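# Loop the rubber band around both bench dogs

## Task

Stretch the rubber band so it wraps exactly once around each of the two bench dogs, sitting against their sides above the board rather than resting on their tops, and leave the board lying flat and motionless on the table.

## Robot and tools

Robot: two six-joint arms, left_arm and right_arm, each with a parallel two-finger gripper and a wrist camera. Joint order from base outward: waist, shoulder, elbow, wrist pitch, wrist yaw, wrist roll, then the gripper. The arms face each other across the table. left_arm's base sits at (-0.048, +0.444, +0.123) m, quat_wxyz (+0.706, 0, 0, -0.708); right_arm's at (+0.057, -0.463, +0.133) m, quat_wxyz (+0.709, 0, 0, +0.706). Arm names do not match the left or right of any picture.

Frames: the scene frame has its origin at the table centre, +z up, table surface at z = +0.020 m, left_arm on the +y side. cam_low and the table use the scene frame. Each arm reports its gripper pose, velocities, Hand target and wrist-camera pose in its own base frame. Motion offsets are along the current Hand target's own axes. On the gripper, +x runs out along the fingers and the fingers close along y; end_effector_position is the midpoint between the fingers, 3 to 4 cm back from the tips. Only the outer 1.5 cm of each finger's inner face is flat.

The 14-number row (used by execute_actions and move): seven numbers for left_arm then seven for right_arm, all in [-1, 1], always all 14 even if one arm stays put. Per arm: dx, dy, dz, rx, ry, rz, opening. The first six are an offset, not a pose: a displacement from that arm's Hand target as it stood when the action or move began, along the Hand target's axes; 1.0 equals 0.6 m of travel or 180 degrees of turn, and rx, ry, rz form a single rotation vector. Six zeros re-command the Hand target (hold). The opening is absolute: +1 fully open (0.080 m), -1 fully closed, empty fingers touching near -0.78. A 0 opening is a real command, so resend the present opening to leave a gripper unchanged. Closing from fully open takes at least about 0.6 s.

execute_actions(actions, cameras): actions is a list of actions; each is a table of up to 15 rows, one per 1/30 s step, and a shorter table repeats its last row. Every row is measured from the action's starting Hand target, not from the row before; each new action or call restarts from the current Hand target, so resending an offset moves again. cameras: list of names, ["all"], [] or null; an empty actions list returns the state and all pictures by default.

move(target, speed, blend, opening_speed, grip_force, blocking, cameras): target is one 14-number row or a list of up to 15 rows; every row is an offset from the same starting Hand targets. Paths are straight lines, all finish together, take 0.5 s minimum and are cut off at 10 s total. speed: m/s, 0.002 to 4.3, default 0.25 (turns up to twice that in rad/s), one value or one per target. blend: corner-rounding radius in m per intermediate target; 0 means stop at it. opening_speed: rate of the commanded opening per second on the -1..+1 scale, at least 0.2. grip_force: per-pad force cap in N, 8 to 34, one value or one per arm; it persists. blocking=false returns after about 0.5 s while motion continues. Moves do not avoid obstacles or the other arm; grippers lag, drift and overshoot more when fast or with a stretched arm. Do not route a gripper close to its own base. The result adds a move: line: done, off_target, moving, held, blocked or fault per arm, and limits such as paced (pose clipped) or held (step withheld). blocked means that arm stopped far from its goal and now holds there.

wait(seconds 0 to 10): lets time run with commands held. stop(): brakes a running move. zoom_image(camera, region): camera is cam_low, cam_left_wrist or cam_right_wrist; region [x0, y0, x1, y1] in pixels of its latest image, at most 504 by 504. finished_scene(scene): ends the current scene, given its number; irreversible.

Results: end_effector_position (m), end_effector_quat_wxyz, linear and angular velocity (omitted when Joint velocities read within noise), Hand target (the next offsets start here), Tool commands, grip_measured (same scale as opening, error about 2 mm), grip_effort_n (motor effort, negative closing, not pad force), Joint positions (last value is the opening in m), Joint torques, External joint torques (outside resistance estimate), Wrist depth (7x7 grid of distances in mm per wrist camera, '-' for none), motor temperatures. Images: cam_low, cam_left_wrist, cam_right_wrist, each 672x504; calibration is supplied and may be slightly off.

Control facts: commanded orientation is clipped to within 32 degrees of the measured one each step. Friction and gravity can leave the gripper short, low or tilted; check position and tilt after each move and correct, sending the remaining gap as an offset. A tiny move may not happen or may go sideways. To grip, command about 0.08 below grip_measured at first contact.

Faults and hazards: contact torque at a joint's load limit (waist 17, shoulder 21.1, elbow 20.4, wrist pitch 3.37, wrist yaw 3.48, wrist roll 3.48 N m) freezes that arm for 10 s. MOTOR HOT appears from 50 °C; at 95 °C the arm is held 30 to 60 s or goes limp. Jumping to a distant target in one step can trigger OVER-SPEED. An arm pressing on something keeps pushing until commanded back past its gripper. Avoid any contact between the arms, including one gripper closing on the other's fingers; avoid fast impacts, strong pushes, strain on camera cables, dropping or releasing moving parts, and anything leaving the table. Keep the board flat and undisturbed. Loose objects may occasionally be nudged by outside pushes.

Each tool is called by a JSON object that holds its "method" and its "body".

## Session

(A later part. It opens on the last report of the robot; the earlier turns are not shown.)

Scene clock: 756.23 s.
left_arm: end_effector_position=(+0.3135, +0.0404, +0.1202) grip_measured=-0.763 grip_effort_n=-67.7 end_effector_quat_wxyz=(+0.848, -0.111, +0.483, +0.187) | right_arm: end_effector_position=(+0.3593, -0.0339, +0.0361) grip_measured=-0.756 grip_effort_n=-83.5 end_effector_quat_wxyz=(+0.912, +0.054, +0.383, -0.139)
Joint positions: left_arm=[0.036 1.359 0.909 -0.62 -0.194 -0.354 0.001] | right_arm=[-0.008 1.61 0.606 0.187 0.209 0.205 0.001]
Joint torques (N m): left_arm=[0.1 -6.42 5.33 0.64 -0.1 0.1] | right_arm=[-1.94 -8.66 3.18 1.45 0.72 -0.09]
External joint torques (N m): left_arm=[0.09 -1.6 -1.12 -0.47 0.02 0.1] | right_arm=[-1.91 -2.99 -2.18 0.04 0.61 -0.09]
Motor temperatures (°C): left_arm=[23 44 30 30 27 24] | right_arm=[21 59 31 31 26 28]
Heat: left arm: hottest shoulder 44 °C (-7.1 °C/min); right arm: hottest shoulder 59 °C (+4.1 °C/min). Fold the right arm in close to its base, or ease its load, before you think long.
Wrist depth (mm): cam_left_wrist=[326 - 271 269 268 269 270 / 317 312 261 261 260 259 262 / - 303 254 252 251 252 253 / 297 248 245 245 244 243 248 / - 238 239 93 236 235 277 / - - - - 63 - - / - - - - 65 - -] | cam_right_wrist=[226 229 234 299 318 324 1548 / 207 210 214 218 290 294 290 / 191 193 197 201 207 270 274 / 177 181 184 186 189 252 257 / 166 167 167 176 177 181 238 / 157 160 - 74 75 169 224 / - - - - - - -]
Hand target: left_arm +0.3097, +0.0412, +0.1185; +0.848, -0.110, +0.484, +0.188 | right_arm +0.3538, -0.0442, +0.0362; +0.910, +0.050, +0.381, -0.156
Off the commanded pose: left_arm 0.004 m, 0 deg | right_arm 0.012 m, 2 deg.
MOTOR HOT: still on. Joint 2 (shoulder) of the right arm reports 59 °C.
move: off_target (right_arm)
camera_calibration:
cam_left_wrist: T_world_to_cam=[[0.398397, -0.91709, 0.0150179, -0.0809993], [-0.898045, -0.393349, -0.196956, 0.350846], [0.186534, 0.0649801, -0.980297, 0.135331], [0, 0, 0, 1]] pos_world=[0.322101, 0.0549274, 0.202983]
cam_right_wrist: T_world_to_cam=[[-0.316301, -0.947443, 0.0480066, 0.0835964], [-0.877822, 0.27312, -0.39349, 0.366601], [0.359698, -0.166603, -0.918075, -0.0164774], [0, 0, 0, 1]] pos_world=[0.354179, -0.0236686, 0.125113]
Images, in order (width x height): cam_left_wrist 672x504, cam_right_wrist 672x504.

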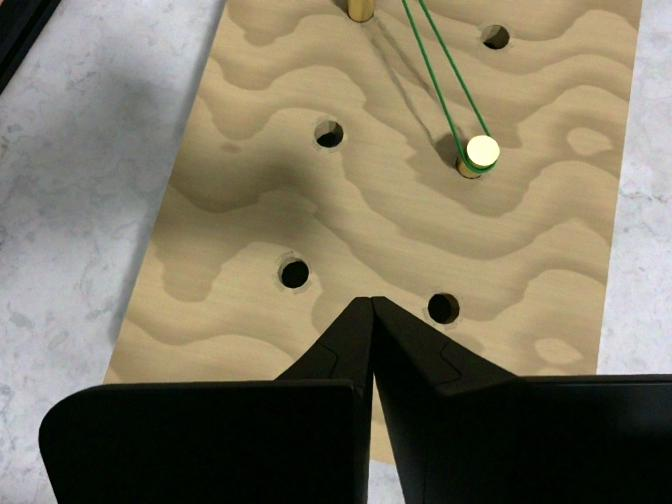

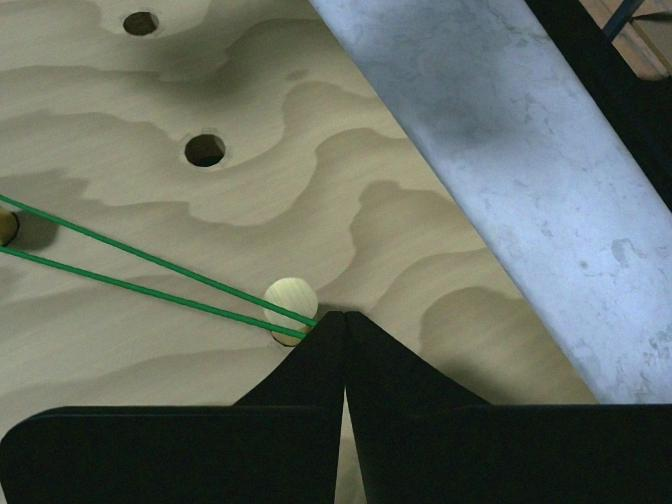

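{"method": "move", "body": {"target": [[0,0,0,0,0,0,-1,-0.0095,-0.0203,-0.0105,0,0,0,-1],[0,0,0,0,0,0,-1,0.0083,-0.0195,-0.028,0,0,0,-1]], "speed": 0.08, "blend": [0.003,0], "cameras": ["cam_right_wrist","cam_left_wrist"]}}

{"method": "zoom_image", "body": {"camera": "cam_left_wrist", "region": [280, 0, 580, 230]}}

{"method": "zoom_image", "body": {"camera": "cam_right_wrist", "region": [200, 220, 460, 420]}}

Scene clock: 765.77 s.
left_arm: end_effector_position=(+0.3135, +0.0404, +0.1202) grip_measured=-0.763 grip_effort_n=-67.7 end_effector_quat_wxyz=(+0.848, -0.111, +0.483, +0.187) | right_arm: end_effector_position=(+0.3498, -0.0419, +0.0290) grip_measured=-0.756 grip_effort_n=-83.5 end_effector_quat_wxyz=(+0.916, +0.055, +0.372, -0.136)
Joint positions: left_arm=[0.036 1.359 0.909 -0.62 -0.194 -0.354 0.001] | right_arm=[-0.043 1.601 0.535 0.279 0.18 0.177 0.001]
Joint torques (N m): left_arm=[0.09 -6.52 5.31 0.64 -0.09 0.14] | right_arm=[-2.25 -5.54 2.82 1.41 0.83 -0.11]
External joint torques (N m): left_arm=[0.1 -1.65 -1.19 -0.49 0.03 0.14] | right_arm=[-2.23 -0.28 -2.17 0.02 0.75 -0.11]
Motor temperatures (°C): left_arm=[23 43 30 30 26 24] | right_arm=[22 58 30 31 27 28]
Heat: left arm: hottest shoulder 43 °C (-9.0 °C/min); right arm: hottest shoulder 58 °C (+2.0 °C/min). Fold the right arm in close to its base, or ease its load, before you think long.
Wrist depth (mm): cam_left_wrist=[326 331 272 270 269 269 270 / 316 - 261 262 260 259 262 / 308 304 254 252 250 251 253 / 293 249 245 245 243 243 243 / 287 238 240 93 236 235 281 / - - - - 63 - - / - - - - 65 - -] | cam_right_wrist=[226 228 233 304 318 320 1264 / 204 208 212 215 286 291 288 / 188 190 193 196 206 267 267 / 173 176 179 181 184 254 248 / 162 162 160 170 171 175 230 / 153 155 - 74 75 162 215 / - - - - - - -]
Hand target: left_arm +0.3097, +0.0412, +0.1185; +0.848, -0.110, +0.484, +0.188 | right_arm +0.3420, -0.0530, +0.0212; +0.910, +0.050, +0.381, -0.156
Off the commanded pose: left_arm 0.004 m, 0 deg | right_arm 0.016 m, 3 deg.
MOTOR HOT: still on. Joint 2 (shoulder) of the right arm reports 58 °C.
move: off_target (right_arm); blend cut to 0 m at target 1
camera_calibration:
cam_left_wrist: T_world_to_cam=[[0.398397, -0.91709, 0.0150179, -0.0809993], [-0.898045, -0.393349, -0.196956, 0.350846], [0.186534, 0.0649801, -0.980297, 0.135331], [0, 0, 0, 1]] pos_world=[0.322101, 0.0549274, 0.202983]
cam_right_wrist: T_world_to_cam=[[-0.312995, -0.948957, 0.0389153, 0.0724518], [-0.869328, 0.269748, -0.414132, 0.355076], [0.382496, -0.163451, -0.909385, -0.0290959], [0, 0, 0, 1]] pos_world=[0.342484, -0.0317832, 0.117769]
Images, in order (width x height): cam_left_wrist 672x504, cam_right_wrist 672x504.

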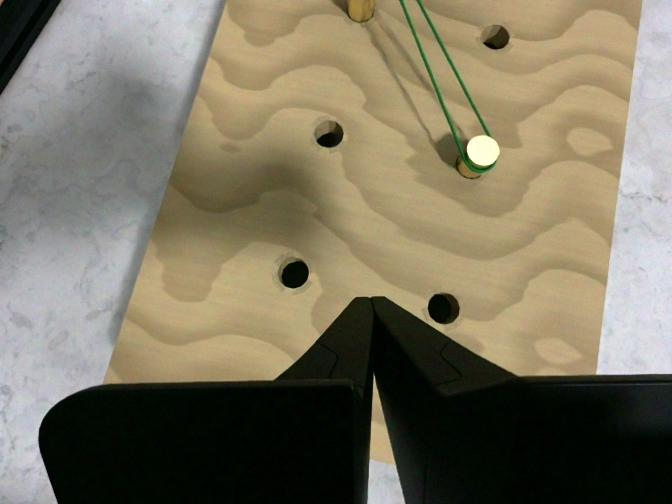

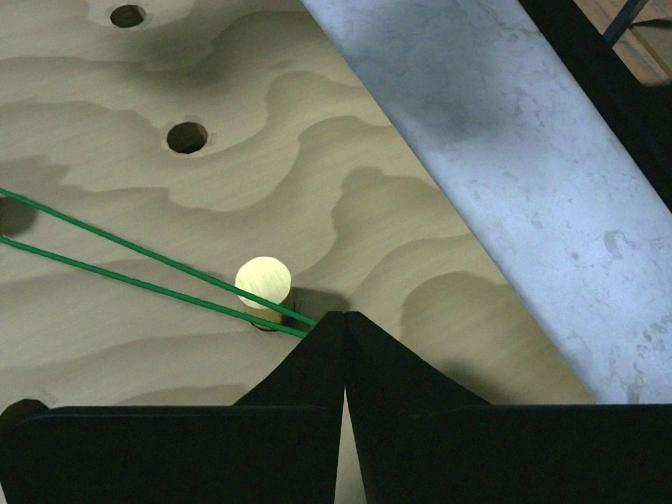

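Scaled by 1.680 from the camera's 672x504 image, which has a finer 960x720 frame.

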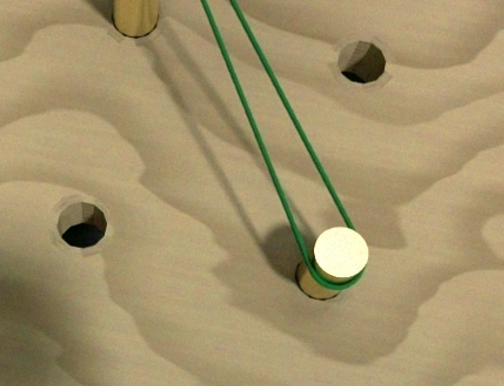

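Scaled by 1.938 from the camera's 672x504 image, which has a finer 960x720 frame.

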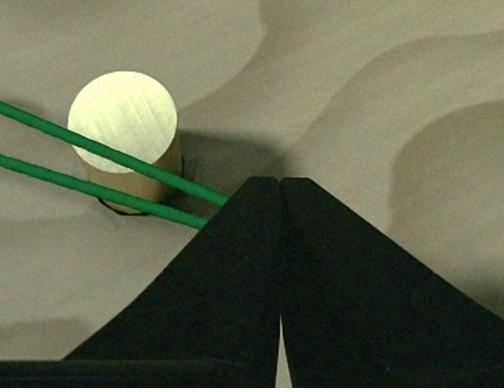

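{"method": "move", "body": {"target": [0,0,0,0,0,0,-1,0.0248,-0.0005,-0.0177,0,0,0,-1], "speed": 0.06, "cameras": ["cam_right_wrist","cam_left_wrist"]}}

{"method": "zoom_image", "body": {"camera": "cam_left_wrist", "region": [280, 0, 580, 230]}}

{"method": "zoom_image", "body": {"camera": "cam_right_wrist", "region": [200, 220, 460, 420]}}

Scene clock: 772.47 s.
left_arm: end_effector_position=(+0.3135, +0.0404, +0.1202) grip_measured=-0.763 grip_effort_n=-67.7 end_effector_quat_wxyz=(+0.848, -0.111, +0.483, +0.187) | right_arm: end_effector_position=(+0.3530, -0.0437, +0.0113) grip_measured=-0.756 grip_effort_n=-83.5 end_effector_quat_wxyz=(+0.917, +0.055, +0.371, -0.136)
Joint positions: left_arm=[0.036 1.359 0.909 -0.62 -0.194 -0.354 0.001] | right_arm=[-0.049 1.687 0.519 0.383 0.176 0.172 0.001]
Joint torques (N m): left_arm=[-0.06 -6.48 5.23 0.63 -0.09 0.13] | right_arm=[-2.12 -5.71 2.36 1.34 0.8 -0.12]
External joint torques (N m): left_arm=[-0.06 -1.66 -1.2 -0.47 0.03 0.12] | right_arm=[-2.09 -0.12 -2.35 -0.08 0.72 -0.12]
Motor temperatures (°C): left_arm=[23 43 30 30 26 24] | right_arm=[22 56 30 31 27 28]
Heat: left arm: hottest shoulder 43 °C (-9.1 °C/min); right arm: hottest shoulder 56 °C (+0.0 °C/min). Fold the right arm in close to its base, or ease its load, before you think long.
Wrist depth (mm): cam_left_wrist=[326 328 271 269 269 268 271 / 317 318 262 261 260 260 260 / 306 304 253 252 251 251 249 / - 245 244 246 243 243 243 / 287 239 238 93 238 237 281 / - - - - 63 - - / - - - - 65 - -] | cam_right_wrist=[203 207 211 217 286 298 292 / 184 190 190 193 265 268 268 / 170 172 174 177 181 245 249 / 156 158 163 162 165 224 228 / 145 147 145 153 153 155 211 / - 139 - 74 75 146 198 / - - - - - - -]
Hand target: left_arm +0.3097, +0.0412, +0.1185; +0.848, -0.110, +0.484, +0.188 | right_arm +0.3445, -0.0546, +0.0030; +0.910, +0.050, +0.381, -0.156
Off the commanded pose: left_arm 0.004 m, 0 deg | right_arm 0.016 m, 3 deg.
MOTOR HOT: still on. Joint 2 (shoulder) of the right arm reports 56 °C.
move: off_target (right_arm)
camera_calibration:
cam_left_wrist: T_world_to_cam=[[0.398397, -0.91709, 0.0150179, -0.0809993], [-0.898045, -0.393349, -0.196956, 0.350846], [0.186534, 0.0649801, -0.980297, 0.135331], [0, 0, 0, 1]] pos_world=[0.322101, 0.0549274, 0.202983]
cam_right_wrist: T_world_to_cam=[[-0.313763, -0.948682, 0.0394412, 0.072597], [-0.868277, 0.269864, -0.416255, 0.350683], [0.38425, -0.164851, -0.908392, -0.0473868], [0, 0, 0, 1]] pos_world=[0.345477, -0.0335772, 0.100064]
Images, in order (width x height): cam_left_wrist 672x504, cam_right_wrist 672x504.

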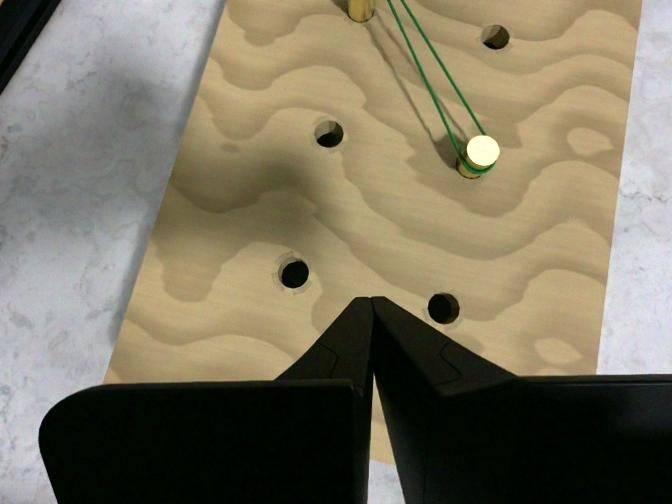

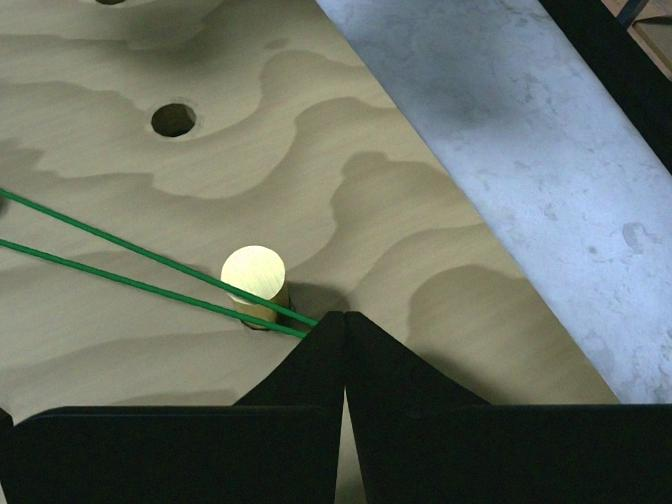

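Scaled by 1.680 from the camera's 672x504 image, which has a finer 960x720 frame.

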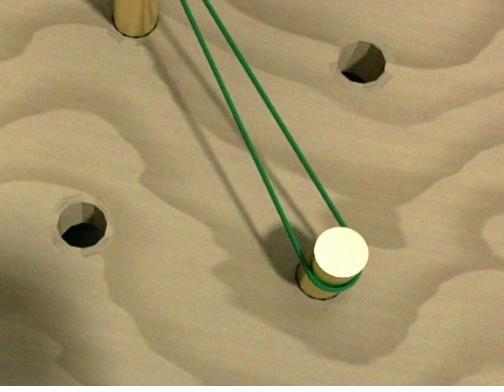

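Scaled by 1.938 from the camera's 672x504 image, which has a finer 960x720 frame.

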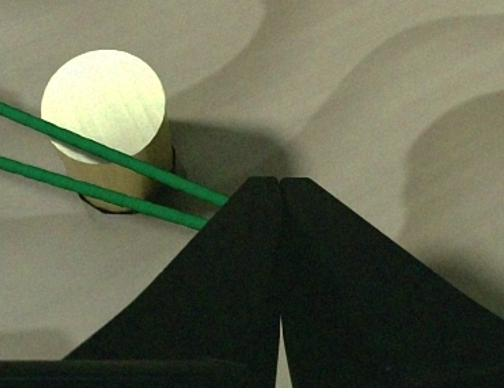

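{"method": "move", "body": {"target": [0.2265,-0.0797,0.195,0,0,0,-0.5,0,0,0,0,0,0,-1], "speed": 0.15, "cameras": ["cam_right_wrist","cam_left_wrist"]}}

{"method": "zoom_image", "body": {"camera": "cam_left_wrist", "region": [220, 120, 520, 400]}}

Scene clock: 790.47 s.
left_arm: end_effector_position=(+0.4805, +0.0692, +0.0642) grip_measured=-0.504 grip_effort_n=19.3 end_effector_quat_wxyz=(+0.848, -0.115, +0.482, +0.189) | right_arm: end_effector_position=(+0.3520, -0.0445, +0.0105) grip_measured=-0.756 grip_effort_n=-83.5 end_effector_quat_wxyz=(+0.916, +0.056, +0.372, -0.137)
Joint positions: left_arm=[0.091 2.05 1.467 -0.477 -0.168 -0.314 0.012] | right_arm=[-0.052 1.688 0.516 0.386 0.175 0.172 0.001]
Joint torques (N m): left_arm=[0.05 -8.72 8.37 0.65 -0.1 0.17] | right_arm=[-1.92 -5.7 2.71 1.21 0.85 -0.11]
External joint torques (N m): left_arm=[0.05 1.1 2.09 -0.48 0.01 0.17] | right_arm=[-1.92 -0.13 -1.98 -0.22 0.77 -0.11]
Heat: left arm: hottest shoulder 42 °C (-6.1 °C/min); right arm: hottest shoulder 53 °C (-3.0 °C/min). Fold the right arm in close to its base, or ease its load, before you think long.
Wrist depth (mm): cam_left_wrist=[- 200 139 136 252 - 73 / 244 192 191 191 191 190 190 / 238 186 186 185 185 185 184 / 184 181 181 180 180 179 179 / 176 176 177 173 175 174 173 / - - - 168 67 - - / - - - 164 - - -] | cam_right_wrist=[201 205 209 215 291 296 1179 / 182 188 188 192 262 268 265 / 169 170 173 175 178 243 250 / 155 157 161 162 164 224 227 / 144 145 144 151 152 154 210 / - 138 - 74 75 145 197 / - - - - - - -]
Hand target: left_arm +0.4838, +0.0700, +0.0611; +0.848, -0.110, +0.484, +0.188 | right_arm +0.3445, -0.0547, +0.0031; +0.910, +0.050, +0.381, -0.156
Off the commanded pose: left_arm 0.005 m, 1 deg | right_arm 0.015 m, 3 deg.
MOTOR HOT: still on. Joint 2 (shoulder) of the right arm reports 53 °C.
move: off_target (right_arm)
camera_calibration:
cam_left_wrist: T_world_to_cam=[[0.405622, -0.91384, 0.0191688, -0.12419], [-0.894466, -0.401165, -0.197474, 0.499986], [0.18815, 0.0629542, -0.980121, 0.0467966], [0, 0, 0, 1]] pos_world=[0.48879, 0.0841407, 0.146981]
cam_right_wrist: T_world_to_cam=[[-0.31558, -0.94811, 0.0386876, 0.0722457], [-0.868201, 0.272048, -0.41499, 0.349828], [0.382932, -0.164551, -0.909003, -0.0474286], [0, 0, 0, 1]] pos_world=[0.344682, -0.0344778, 0.0992675]
Images, in order (width x height): cam_left_wrist 672x504, cam_right_wrist 672x504.

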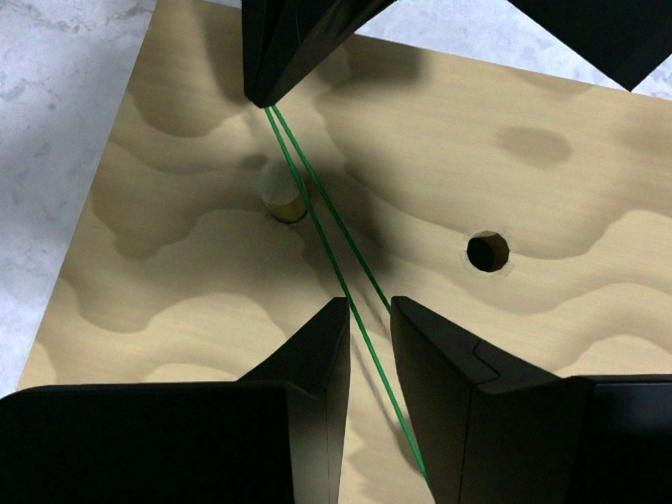

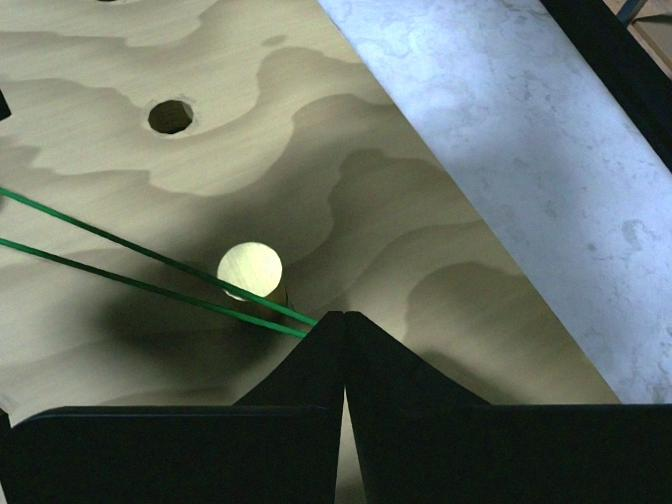

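Scaled by 1.680 from the camera's 672x504 image, which has a finer 960x720 frame.

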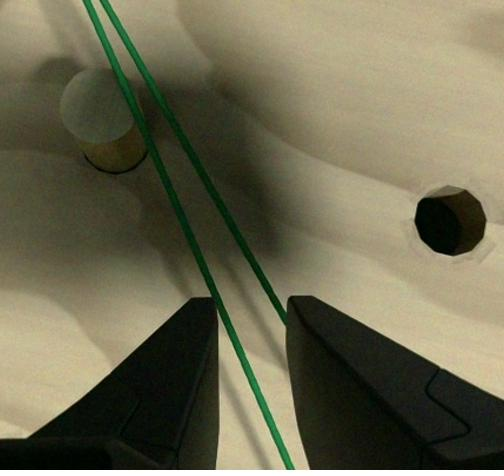

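{"method": "move", "body": {"target": [0.0505,0.0058,-0.0293,0,0,0,-0.5,0,0,0,0,0,0,-1], "speed": 0.1, "cameras": ["cam_left_wrist","cam_right_wrist"]}}

{"method": "zoom_image", "body": {"camera": "cam_left_wrist", "region": [220, 120, 520, 400]}}

Scene clock: 794.73 s.
left_arm: end_effector_position=(+0.4849, +0.0721, +0.0358) grip_measured=-0.504 grip_effort_n=19.3 end_effector_quat_wxyz=(+0.851, -0.114, +0.477, +0.188) | right_arm: end_effector_position=(+0.3520, -0.0445, +0.0105) grip_measured=-0.756 grip_effort_n=-83.5 end_effector_quat_wxyz=(+0.916, +0.056, +0.372, -0.137)
Joint positions: left_arm=[0.097 2.102 1.419 -0.365 -0.164 -0.306 0.012] | right_arm=[-0.052 1.688 0.516 0.386 0.175 0.172 0.001]
Joint torques (N m): left_arm=[0.18 -9.12 5.34 1.45 -0.06 0.17] | right_arm=[-1.99 -5.81 2.57 1.21 0.84 -0.09]
External joint torques (N m): left_arm=[0.13 1 -0.83 0.29 0.05 0.17] | right_arm=[-1.96 -0.29 -2.06 -0.2 0.75 -0.09]
Heat: left arm: hottest shoulder 43 °C (-4.0 °C/min); right arm: hottest shoulder 52 °C (-5.0 °C/min). Fold the right arm in close to its base, or ease its load, before you think long.
Wrist depth (mm): cam_left_wrist=[226 169 115 168 168 223 224 / 215 164 163 163 162 162 162 / 158 158 156 156 157 157 157 / 153 153 153 152 152 153 152 / 148 148 148 124 147 147 147 / - - - 143 67 - - / - - - 138 - - -] | cam_right_wrist=[201 205 208 216 291 296 286 / 183 188 188 192 262 267 265 / 166 170 173 175 179 243 249 / 155 157 161 161 164 223 228 / 144 145 145 152 152 153 210 / - 138 - 74 75 145 196 / - - - - - - -]
Hand target: left_arm +0.4825, +0.0730, +0.0259; +0.848, -0.110, +0.484, +0.188 | right_arm +0.3445, -0.0547, +0.0031; +0.910, +0.050, +0.381, -0.156
Off the commanded pose: left_arm 0.010 m, 1 deg | right_arm 0.015 m, 3 deg.
MOTOR HOT: still on. Joint 2 (shoulder) of the right arm reports 52 °C.
move: off_target (left_arm, right_arm)
camera_calibration:
cam_left_wrist: T_world_to_cam=[[0.403577, -0.914685, 0.0218433, -0.121793], [-0.892949, -0.398965, -0.208491, 0.49887], [0.199419, 0.0646372, -0.97778, 0.0122936], [0, 0, 0, 1]] pos_world=[0.492167, 0.0868348, 0.118691]
cam_right_wrist: T_world_to_cam=[[-0.31558, -0.94811, 0.0386876, 0.0722457], [-0.868201, 0.272048, -0.41499, 0.349828], [0.382932, -0.164551, -0.909003, -0.0474286], [0, 0, 0, 1]] pos_world=[0.344682, -0.0344778, 0.0992675]
Images, in order (width x height): cam_left_wrist 672x504, cam_right_wrist 672x504.

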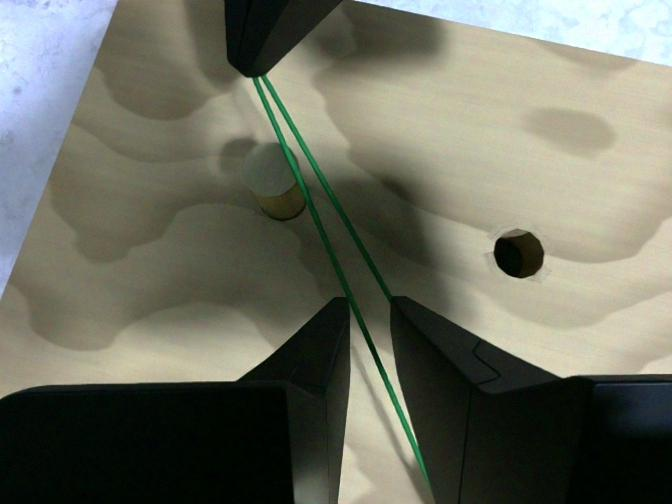

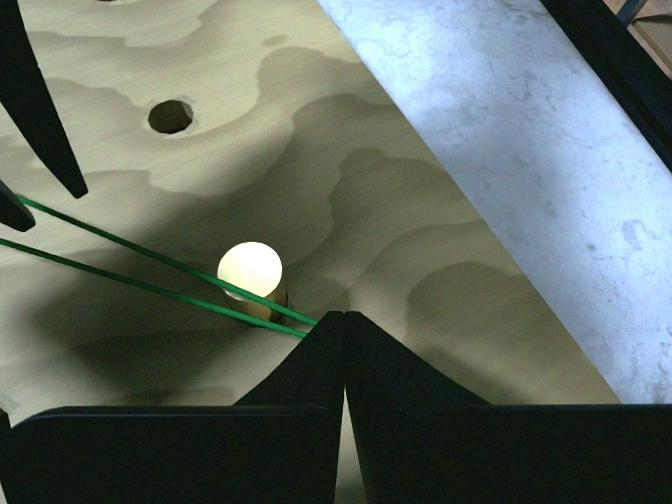

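Scaled by 1.680 from the camera's 672x504 image, which has a finer 960x720 frame.

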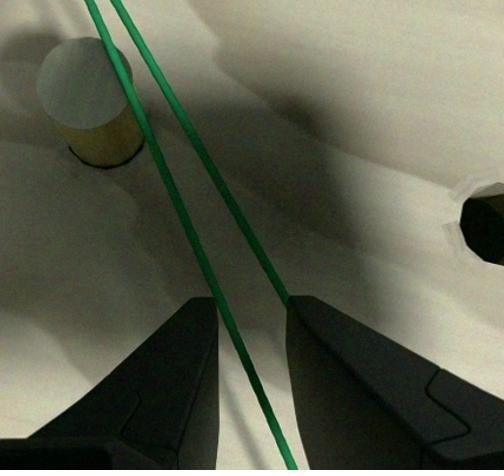

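{"method": "move", "body": {"target": [[0,0.0085,0,0,0,0,-0.55,0,0,0,0,0,0,-1],[0.0288,0.0085,-0.0169,0,0,0,-0.55,0,0,0,0,0,0,-1]], "speed": 0.08, "blend": [0.003,0], "cameras": ["cam_left_wrist","cam_right_wrist"]}}

{"method": "zoom_image", "body": {"camera": "cam_left_wrist", "region": [220, 120, 520, 400]}}

{"method": "zoom_image", "body": {"camera": "cam_right_wrist", "region": [0, 140, 360, 380]}}

Scene clock: 801.57 s.
left_arm: end_effector_position=(+0.4841, +0.0772, +0.0175) grip_measured=-0.546 grip_effort_n=-15.6 end_effector_quat_wxyz=(+0.852, -0.115, +0.475, +0.188) | right_arm: end_effector_position=(+0.3520, -0.0445, +0.0105) grip_measured=-0.756 grip_effort_n=-83.5 end_effector_quat_wxyz=(+0.917, +0.055, +0.372, -0.137)
Joint positions: left_arm=[0.11 2.13 1.381 -0.291 -0.158 -0.297 0.01] | right_arm=[-0.052 1.688 0.516 0.386 0.175 0.171 0.001]
Joint torques (N m): left_arm=[0.06 -8.72 4.91 1.49 -0.05 0.15] | right_arm=[-1.97 -5.69 2.81 1.23 0.84 -0.1]
External joint torques (N m): left_arm=[0.09 1.34 -1.06 0.33 0.04 0.15] | right_arm=[-1.98 -0.07 -1.92 -0.22 0.76 -0.11]
Heat: left arm: hottest shoulder 45 °C (-1.0 °C/min); right arm: hottest shoulder 52 °C (-5.0 °C/min). Fold the right arm in close to its base, or ease its load, before you think long.
Wrist depth (mm): cam_left_wrist=[204 149 147 148 148 149 149 / 144 144 143 144 143 143 143 / 140 139 137 137 139 138 138 / 135 135 134 133 134 135 134 / 130 130 131 128 109 130 130 / - - - 125 65 - - / - - - 121 66 - -] | cam_right_wrist=[203 205 208 215 290 298 287 / 110 188 188 192 263 268 262 / 162 170 173 175 178 242 250 / 152 157 160 161 164 223 227 / 143 145 144 152 152 153 210 / - 138 - 74 75 145 197 / - - - - - - -]
Hand target: left_arm +0.4805, +0.0777, +0.0060; +0.848, -0.110, +0.484, +0.188 | right_arm +0.3445, -0.0547, +0.0031; +0.910, +0.050, +0.381, -0.156
Off the commanded pose: left_arm 0.012 m, 1 deg | right_arm 0.015 m, 3 deg.
MOTOR HOT: still on. Joint 2 (shoulder) of the right arm reports 52 °C.
move: off_target (left_arm, right_arm); blend cut to 0 m at target 1
camera_calibration:
cam_left_wrist: T_world_to_cam=[[0.404642, -0.914156, 0.0241438, -0.117041], [-0.891353, -0.400173, -0.21296, 0.495784], [0.204341, 0.0646519, -0.976763, -0.00820466], [0, 0, 0, 1]] pos_world=[0.490954, 0.0919362, 0.100394]
cam_right_wrist: T_world_to_cam=[[-0.314555, -0.948404, 0.0397996, 0.0718688], [-0.868616, 0.270676, -0.41502, 0.349899], [0.382834, -0.165117, -0.908941, -0.0474041], [0, 0, 0, 1]] pos_world=[0.344683, -0.0343758, 0.0992672]
Images, in order (width x height): cam_left_wrist 672x504, cam_right_wrist 672x504.

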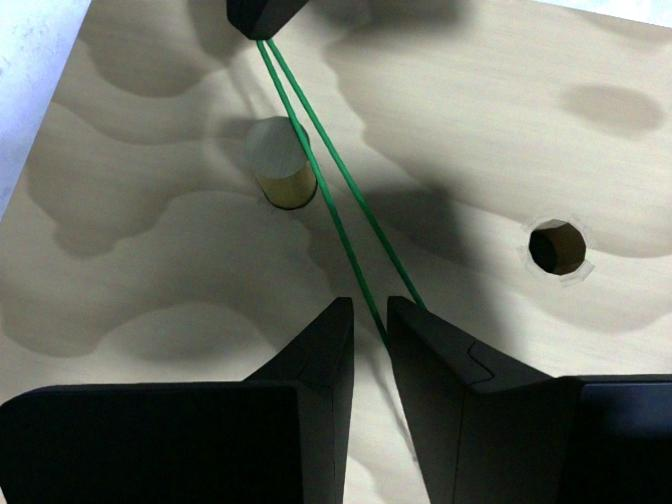

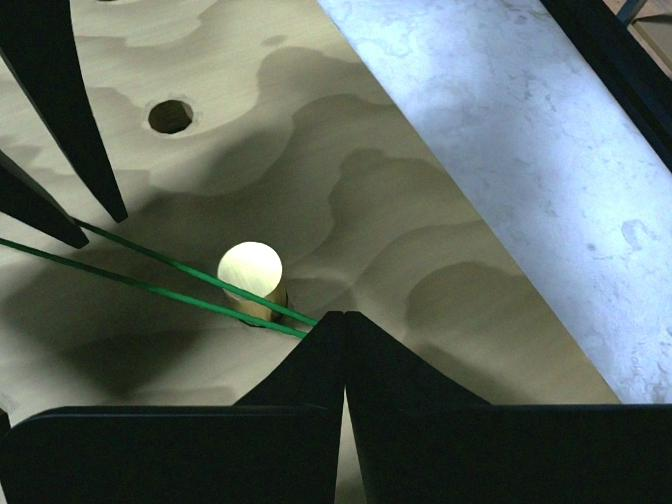

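Scaled by 1.680 from the camera's 672x504 image, which has a finer 960x720 frame.

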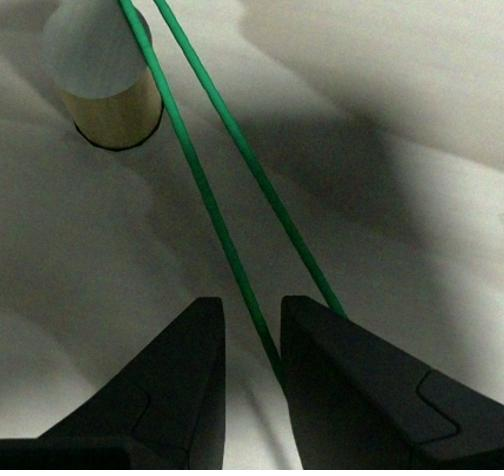

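Scaled by 1.400 from the camera's 672x504 image, which has a finer 960x720 frame.

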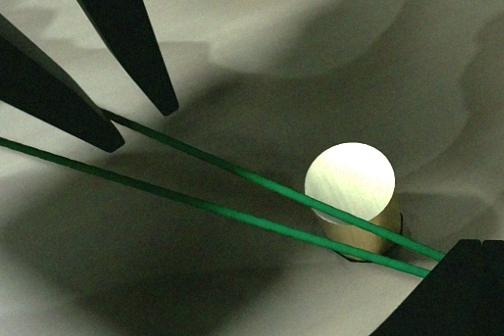

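{"method": "move", "body": {"target": [[0.0125,0,-0.0074,0,0,0,-0.55,0,0,0,0,0,0,-1],[0.0125,0,-0.0074,0,0,0,-1,0,0,0,0,0,0,-1]], "speed": 0.06, "opening_speed": 0.6, "cameras": ["cam_left_wrist","cam_right_wrist"]}}

{"method": "zoom_image", "body": {"camera": "cam_left_wrist", "region": [220, 120, 520, 400]}}

{"method": "zoom_image", "body": {"camera": "cam_right_wrist", "region": [0, 140, 360, 380]}}

Scene clock: 808.70 s.
left_arm: end_effector_position=(+0.4849, +0.0772, +0.0101) grip_measured=-0.763 grip_effort_n=-68.6 end_effector_quat_wxyz=(+0.853, -0.115, +0.473, +0.188) | right_arm: end_effector_position=(+0.3520, -0.0445, +0.0105) grip_measured=-0.756 grip_effort_n=-83.5 end_effector_quat_wxyz=(+0.917, +0.055, +0.372, -0.137)
Joint positions: left_arm=[0.11 2.146 1.37 -0.262 -0.158 -0.297 0.001] | right_arm=[-0.052 1.688 0.516 0.386 0.175 0.171 0.001]
Joint torques (N m): left_arm=[0 -8.67 4.69 1.41 -0.08 0.16] | right_arm=[-1.96 -5.72 2.72 1.21 0.82 -0.11]
External joint torques (N m): left_arm=[-0.02 1.35 -1.12 0.27 0.02 0.16] | right_arm=[-1.95 -0.12 -1.99 -0.23 0.73 -0.12]
Motor temperatures (°C): left_arm=[23 46 30 31 26 24] | right_arm=[22 51 29 30 27 28]
Heat: left arm: hottest shoulder 46 °C (+1.0 °C/min); right arm: hottest shoulder 51 °C (-8.0 °C/min). Fold the right arm in close to its base, or ease its load, before you think long.
Wrist depth (mm): cam_left_wrist=[141 142 141 141 141 141 142 / 137 137 136 137 136 136 136 / 132 132 130 131 132 131 132 / 128 128 128 127 127 128 127 / 124 123 123 123 122 123 123 / - - - - 64 - - / - - - - - - -] | cam_right_wrist=[205 204 208 216 290 289 1173 / - 188 188 192 262 268 263 / 120 170 173 175 178 242 251 / 150 156 161 162 163 224 226 / 143 145 144 152 152 154 210 / - 138 - 74 75 145 197 / - - - - - - -]
Hand target: left_arm +0.4805, +0.0776, -0.0027; +0.848, -0.110, +0.484, +0.188 | right_arm +0.3445, -0.0547, +0.0031; +0.910, +0.050, +0.381, -0.156
Off the commanded pose: left_arm 0.014 m, 2 deg | right_arm 0.015 m, 3 deg.
MOTOR HOT: still on. Joint 2 (shoulder) of the right arm reports 51 °C.
move: off_target (left_arm, right_arm); target 2's new opening was sent with left_arm's hand 0.014 m and 2 deg from that target
camera_calibration:
cam_left_wrist: T_world_to_cam=[[0.404531, -0.914178, 0.0251713, -0.117101], [-0.890618, -0.400059, -0.216221, 0.494579], [0.207734, 0.0650499, -0.97602, -0.0173041], [0, 0, 0, 1]] pos_world=[0.491447, 0.0919353, 0.0929966]
cam_right_wrist: T_world_to_cam=[[-0.314555, -0.948404, 0.0397996, 0.0718688], [-0.868616, 0.270676, -0.41502, 0.349899], [0.382834, -0.165117, -0.908941, -0.0474041], [0, 0, 0, 1]] pos_world=[0.344683, -0.0343758, 0.0992672]
Images, in order (width x height): cam_left_wrist 672x504, cam_right_wrist 672x504.

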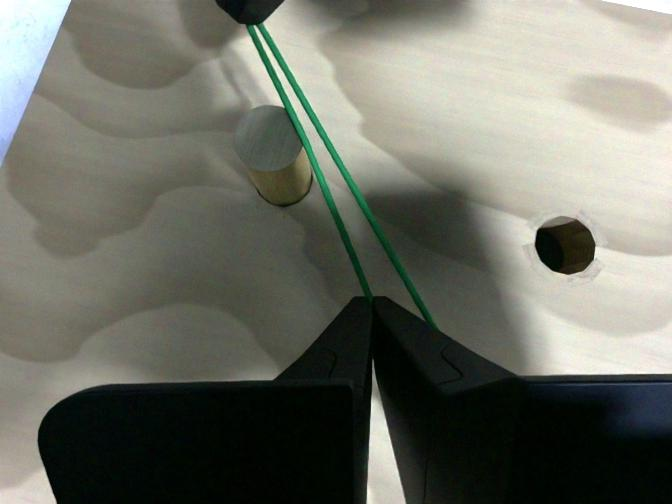

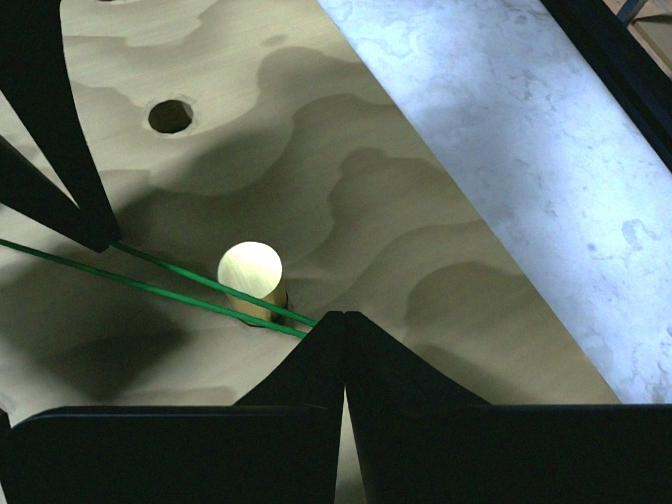

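Scaled by 1.680 from the camera's 672x504 image, which has a finer 960x720 frame.

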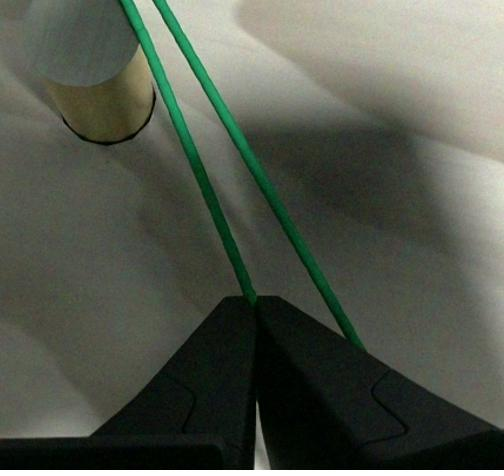

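Scaled by 1.400 from the camera's 672x504 image, which has a finer 960x720 frame.

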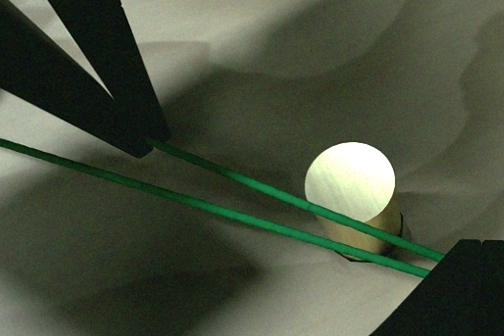

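{"method": "move", "body": {"target": [[-0.0258,0,0.0152,0,0,0,-1,0,0,0,0,0,0,-1],[-0.0437,0.0663,-0.0147,0,0,0,-1,0,0,0,0,0,0,-1]], "speed": 0.08, "blend": [0.005,0], "cameras": ["cam_left_wrist","cam_right_wrist"]}}

{"method": "zoom_image", "body": {"camera": "cam_left_wrist", "region": [220, 0, 520, 300]}}

{"method": "zoom_image", "body": {"camera": "cam_right_wrist", "region": [0, 140, 360, 380]}}

Scene clock: 814.73 s.
left_arm: end_effector_position=(+0.4457, +0.1031, +0.0108) grip_measured=-0.763 grip_effort_n=-68.6 end_effector_quat_wxyz=(+0.844, -0.114, +0.490, +0.187) | right_arm: end_effector_position=(+0.3485, -0.0543, +0.0085) grip_measured=-0.756 grip_effort_n=-83.5 end_effector_quat_wxyz=(+0.913, +0.051, +0.374, -0.154)
Joint positions: left_arm=[0.189 2.045 1.228 -0.249 -0.117 -0.225 0.001] | right_arm=[-0.072 1.691 0.511 0.388 0.195 0.163 0.001]
Joint torques (N m): left_arm=[0.15 -11.73 4.65 1.44 -0.1 0.15] | right_arm=[0.01 -5.94 3.26 1.14 0.06 -0.09]
External joint torques (N m): left_arm=[0.14 -2.45 -1.08 0.32 -0.02 0.15] | right_arm=[0.04 -0.47 -1.27 -0.23 -0.03 -0.09]
Heat: left arm: hottest shoulder 47 °C (+3.0 °C/min); right arm: hottest shoulder 50 °C (-9.0 °C/min). Fold the right arm in close to its base, or ease its load, before you think long.
Wrist depth (mm): cam_left_wrist=[195 141 140 139 138 139 138 / 189 136 136 135 134 135 134 / 185 132 132 132 131 132 130 / 129 129 129 128 128 128 127 / 126 125 125 103 103 124 124 / - - - - 64 - - / - - - - - - -] | cam_right_wrist=[128 196 202 278 286 291 1217 / 143 177 183 188 261 268 258 / 162 164 168 172 234 243 246 / 150 152 153 158 161 223 228 / 140 141 143 149 150 154 212 / - 134 - 74 75 144 198 / - - - - - - -]
Hand target: left_arm +0.4446, +0.1048, +0.0152; +0.848, -0.110, +0.484, +0.188 | right_arm +0.3445, -0.0547, +0.0031; +0.910, +0.050, +0.381, -0.156
Off the commanded pose: left_arm 0.005 m, 1 deg | right_arm 0.007 m, 1 deg.
MOTOR HOT: still on. Joint 2 (shoulder) of the right arm reports 50 °C.
move: done; blend cut to 0 m at target 1
camera_calibration:
cam_left_wrist: T_world_to_cam=[[0.402446, -0.915308, 0.015757, -0.0763923], [-0.899216, -0.39848, -0.180624, 0.473445], [0.171605, 0.0585224, -0.983426, 0.00665719], [0, 0, 0, 1]] pos_world=[0.45533, 0.118346, 0.0932659]
cam_right_wrist: T_world_to_cam=[[-0.340977, -0.938109, 0.0607143, 0.0712021], [-0.864571, 0.287578, -0.412087, 0.348131], [0.369122, -0.193004, -0.909119, -0.0462745], [0, 0, 0, 1]] pos_world=[0.342344, -0.0422508, 0.0970683]
Images, in order (width x height): cam_left_wrist 672x504, cam_right_wrist 672x504.

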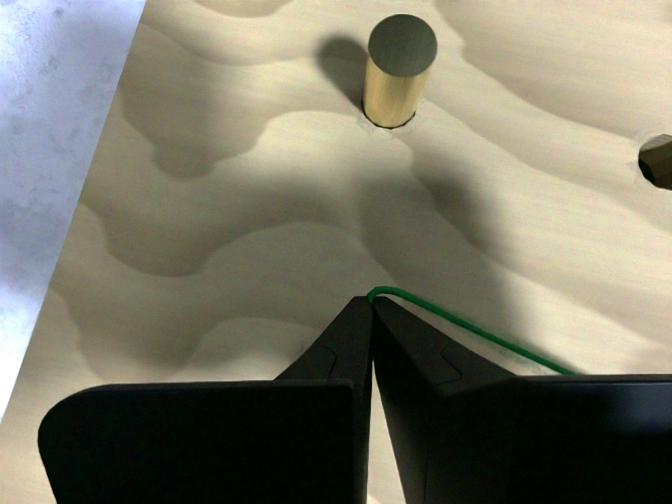

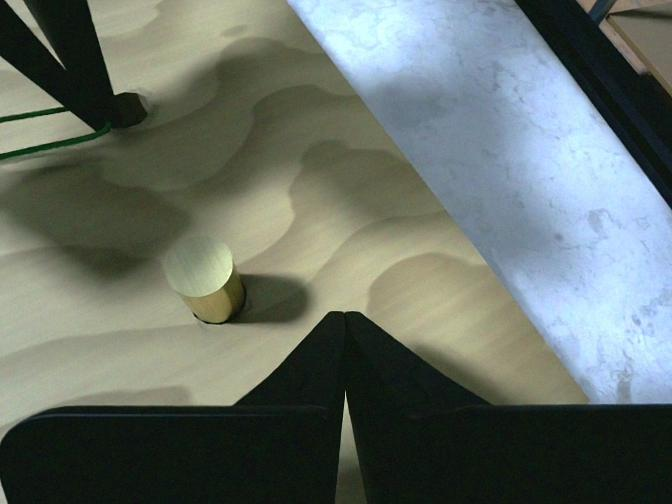

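Scaled by 1.680 from the camera's 672x504 image, which has a finer 960x720 frame.

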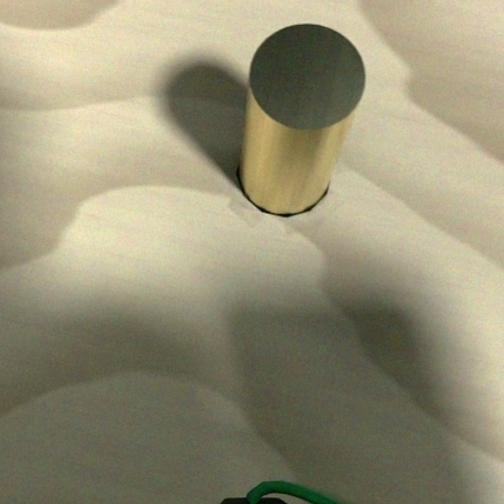

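Scaled by 1.400 from the camera's 672x504 image, which has a finer 960x720 frame.

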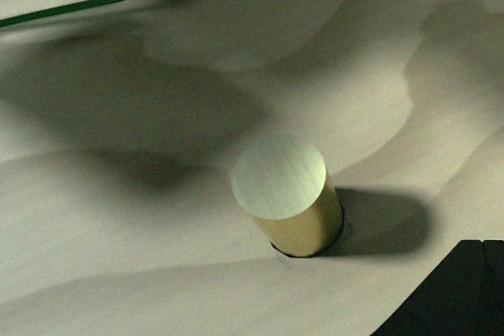

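{"method": "move", "body": {"target": [0.005,-0.064,-0.0577,0,0,0,-1,-0.06,0,0.04,0,0,0,-0.4], "speed": 0.1, "cameras": ["cam_left_wrist","cam_right_wrist"]}}

Scene clock: 833.10 s.
left_arm: end_effector_position=(+0.4372, +0.0581, -0.0064) grip_measured=-0.763 grip_effort_n=-68.6 end_effector_quat_wxyz=(+0.846, -0.108, +0.488, +0.185) | right_arm: end_effector_position=(+0.3322, -0.0505, +0.0378) grip_measured=-0.403 grip_effort_n=17.0 end_effector_quat_wxyz=(+0.906, +0.047, +0.393, -0.153)
Joint positions: left_arm=[0.073 2.039 1.133 -0.169 -0.175 -0.315 0.001] | right_arm=[-0.061 1.509 0.53 0.146 0.201 0.166 0.017]
Joint torques (N m): left_arm=[-0.17 -10.94 4.1 1.35 -0.2 -0.21] | right_arm=[0.36 -7.44 6.65 0.93 0.19 0.21]
External joint torques (N m): left_arm=[-0.07 -1.92 -1.41 0.22 -0.1 -0.21] | right_arm=[0.34 -2.5 1.24 -0.46 0.09 0.21]
Motor temperatures (°C): left_arm=[23 55 29 32 26 24] | right_arm=[22 48 29 30 27 27]
Heat: left arm: hottest shoulder 55 °C (+12.2 °C/min); right arm: hottest shoulder 48 °C (-8.1 °C/min). Fold the left arm in close to its base, or ease its load, before you think long. Fold the right arm in close to its base, or ease its load, before you think long.
Wrist depth (mm): cam_left_wrist=[126 126 124 123 124 123 123 / 122 122 121 121 120 119 119 / 119 118 118 117 116 115 115 / 115 115 115 113 113 112 112 / 112 111 111 110 110 109 109 / - - - - 64 - - / - - - - - - -] | cam_right_wrist=[219 225 232 309 316 316 1278 / 204 209 212 220 291 298 1167 / 188 192 197 202 267 275 272 / 176 180 179 188 192 255 259 / 166 168 174 178 180 237 244 / 157 161 - 161 81 224 229 / - - - 156 - - -]
Hand target: left_arm +0.4352, +0.0579, -0.0050; +0.847, -0.110, +0.484, +0.188 | right_arm +0.3369, -0.0509, +0.0455; +0.910, +0.050, +0.381, -0.156
Off the commanded pose: left_arm 0.002 m, 1 deg | right_arm 0.009 m, 1 deg.
MOTOR HOT: joint 2 (shoulder) of the left arm reports 55 °C; the controller stops that arm at 95 °C. To cool a motor, set the load down, stop pushing, or move to a pose that needs little force.
MOTOR HOT: still on. Joint 2 (shoulder) of the right arm reports 48 °C.
move: off_target (right_arm)
camera_calibration:
cam_left_wrist: T_world_to_cam=[[0.393351, -0.919342, 0.00921103, -0.109793], [-0.902491, -0.388014, -0.186962, 0.445661], [0.175456, 0.0652288, -0.982324, -0.00820249], [0, 0, 0, 1]] pos_world=[0.446831, 0.0725205, 0.0762755]
cam_right_wrist: T_world_to_cam=[[-0.334635, -0.939433, 0.0740675, 0.0646901], [-0.881623, 0.284344, -0.376682, 0.349245], [0.332806, -0.19135, -0.923377, -0.000132093], [0, 0, 0, 1]] pos_world=[0.329594, -0.0385589, 0.126641]
Images, in order (width x height): cam_left_wrist 672x504, cam_right_wrist 672x504.

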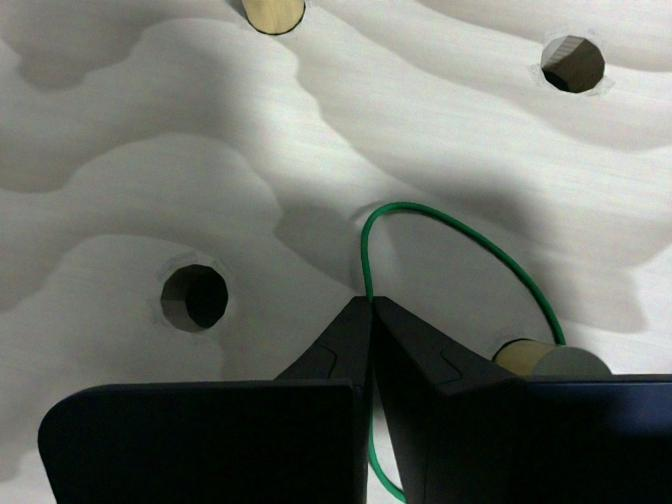

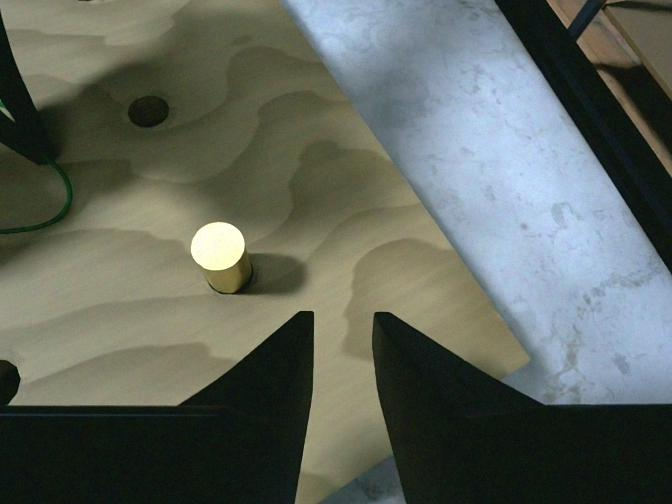

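{"method": "move", "body": {"target": [[0,0,0,0,0,0,-0.45,0,0,0,0,0,0,-0.4],[-0.072,0,0.042,0,0,0,-0.45,0,0,0,0,0,0,-0.4],[-0.28,0.0637,-0.069,0,0,0,-1,0,0,0,0,0,0,-0.4]], "speed": 0.15, "blend": [0,0.01,0], "opening_speed": 0.6, "cameras": ["cam_left_wrist","cam_right_wrist"]}}

Scene clock: 858.10 s.
left_arm: end_effector_position=(+0.3130, +0.0412, +0.1203) grip_measured=-0.763 grip_effort_n=-67.7 end_effector_quat_wxyz=(+0.849, -0.109, +0.484, +0.184) | right_arm: end_effector_position=(+0.3322, -0.0505, +0.0378) grip_measured=-0.403 grip_effort_n=17.0 end_effector_quat_wxyz=(+0.906, +0.047, +0.393, -0.153)
Joint positions: left_arm=[0.041 1.358 0.909 -0.621 -0.189 -0.343 0.001] | right_arm=[-0.061 1.509 0.53 0.146 0.201 0.166 0.017]
Joint torques (N m): left_arm=[-0.21 -6.34 5.3 0.66 -0.27 -0.19] | right_arm=[0.34 -7.36 6.64 0.95 0.17 0.18]
External joint torques (N m): left_arm=[-0.23 -1.52 -1.14 -0.43 -0.14 -0.19] | right_arm=[0.35 -2.44 1.26 -0.42 0.07 0.18]
Heat: left arm: hottest shoulder 53 °C (+9.1 °C/min); right arm: hottest shoulder 50 °C (-2.0 °C/min). Fold the left arm in close to its base, or ease its load, before you think long. Fold the right arm in close to its base, or ease its load, before you think long.
Wrist depth (mm): cam_left_wrist=[326 326 270 269 269 268 267 / 316 306 263 263 260 260 260 / 302 303 254 253 251 252 252 / 300 247 246 244 244 242 288 / 288 239 239 94 235 236 283 / - - - - 63 - - / - - - - 65 - -] | cam_right_wrist=[219 225 232 308 316 319 1264 / 203 210 213 219 291 - 1440 / 189 193 196 202 266 272 273 / 177 179 179 188 193 254 261 / 165 168 173 178 180 237 244 / 158 161 - 161 81 224 230 / - - - 156 - - -]
Hand target: left_arm +0.3094, +0.0415, +0.1187; +0.848, -0.110, +0.484, +0.188 | right_arm +0.3369, -0.0509, +0.0455; +0.910, +0.050, +0.381, -0.156
Off the commanded pose: left_arm 0.004 m, 0 deg | right_arm 0.009 m, 1 deg.
MOTOR HOT: still on. Joint 2 (shoulder) of the left arm reports 53 °C.
MOTOR HOT: still on. Joint 2 (shoulder) of the right arm reports 50 °C.
move: off_target (right_arm)
camera_calibration:
cam_left_wrist: T_world_to_cam=[[0.392473, -0.919667, 0.0132792, -0.0778466], [-0.900999, -0.387328, -0.195392, 0.351176], [0.184839, 0.0647216, -0.980635, 0.136066], [0, 0, 0, 1]] pos_world=[0.321811, 0.0556207, 0.203082]
cam_right_wrist: T_world_to_cam=[[-0.334635, -0.939433, 0.0740675, 0.0646901], [-0.881623, 0.284344, -0.376682, 0.349245], [0.332806, -0.19135, -0.923377, -0.000132093], [0, 0, 0, 1]] pos_world=[0.329594, -0.0385589, 0.126641]
Images, in order (width x height): cam_left_wrist 672x504, cam_right_wrist 672x504.

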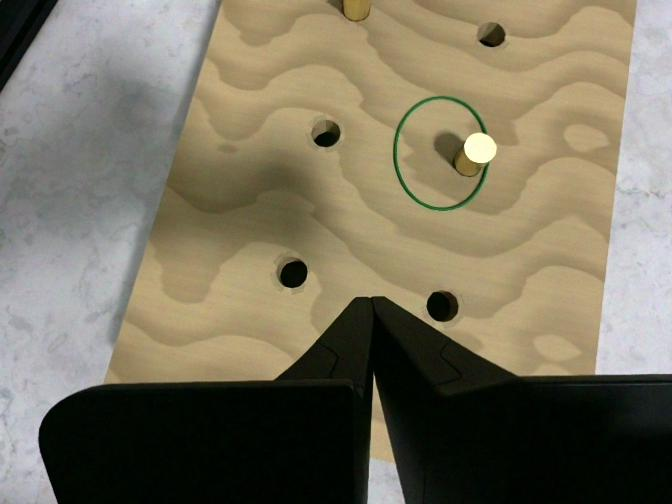

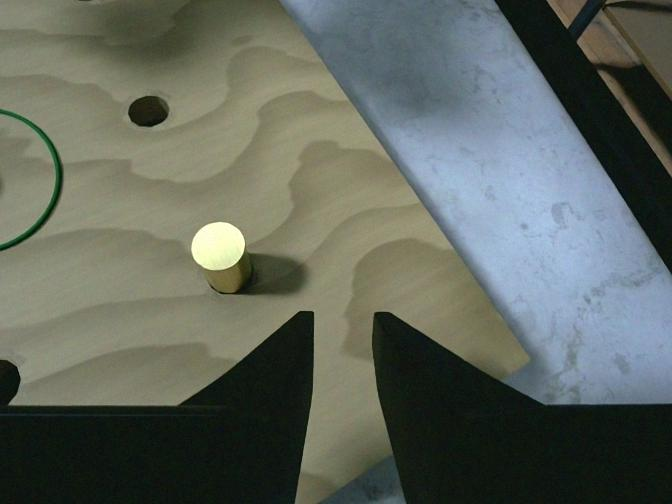

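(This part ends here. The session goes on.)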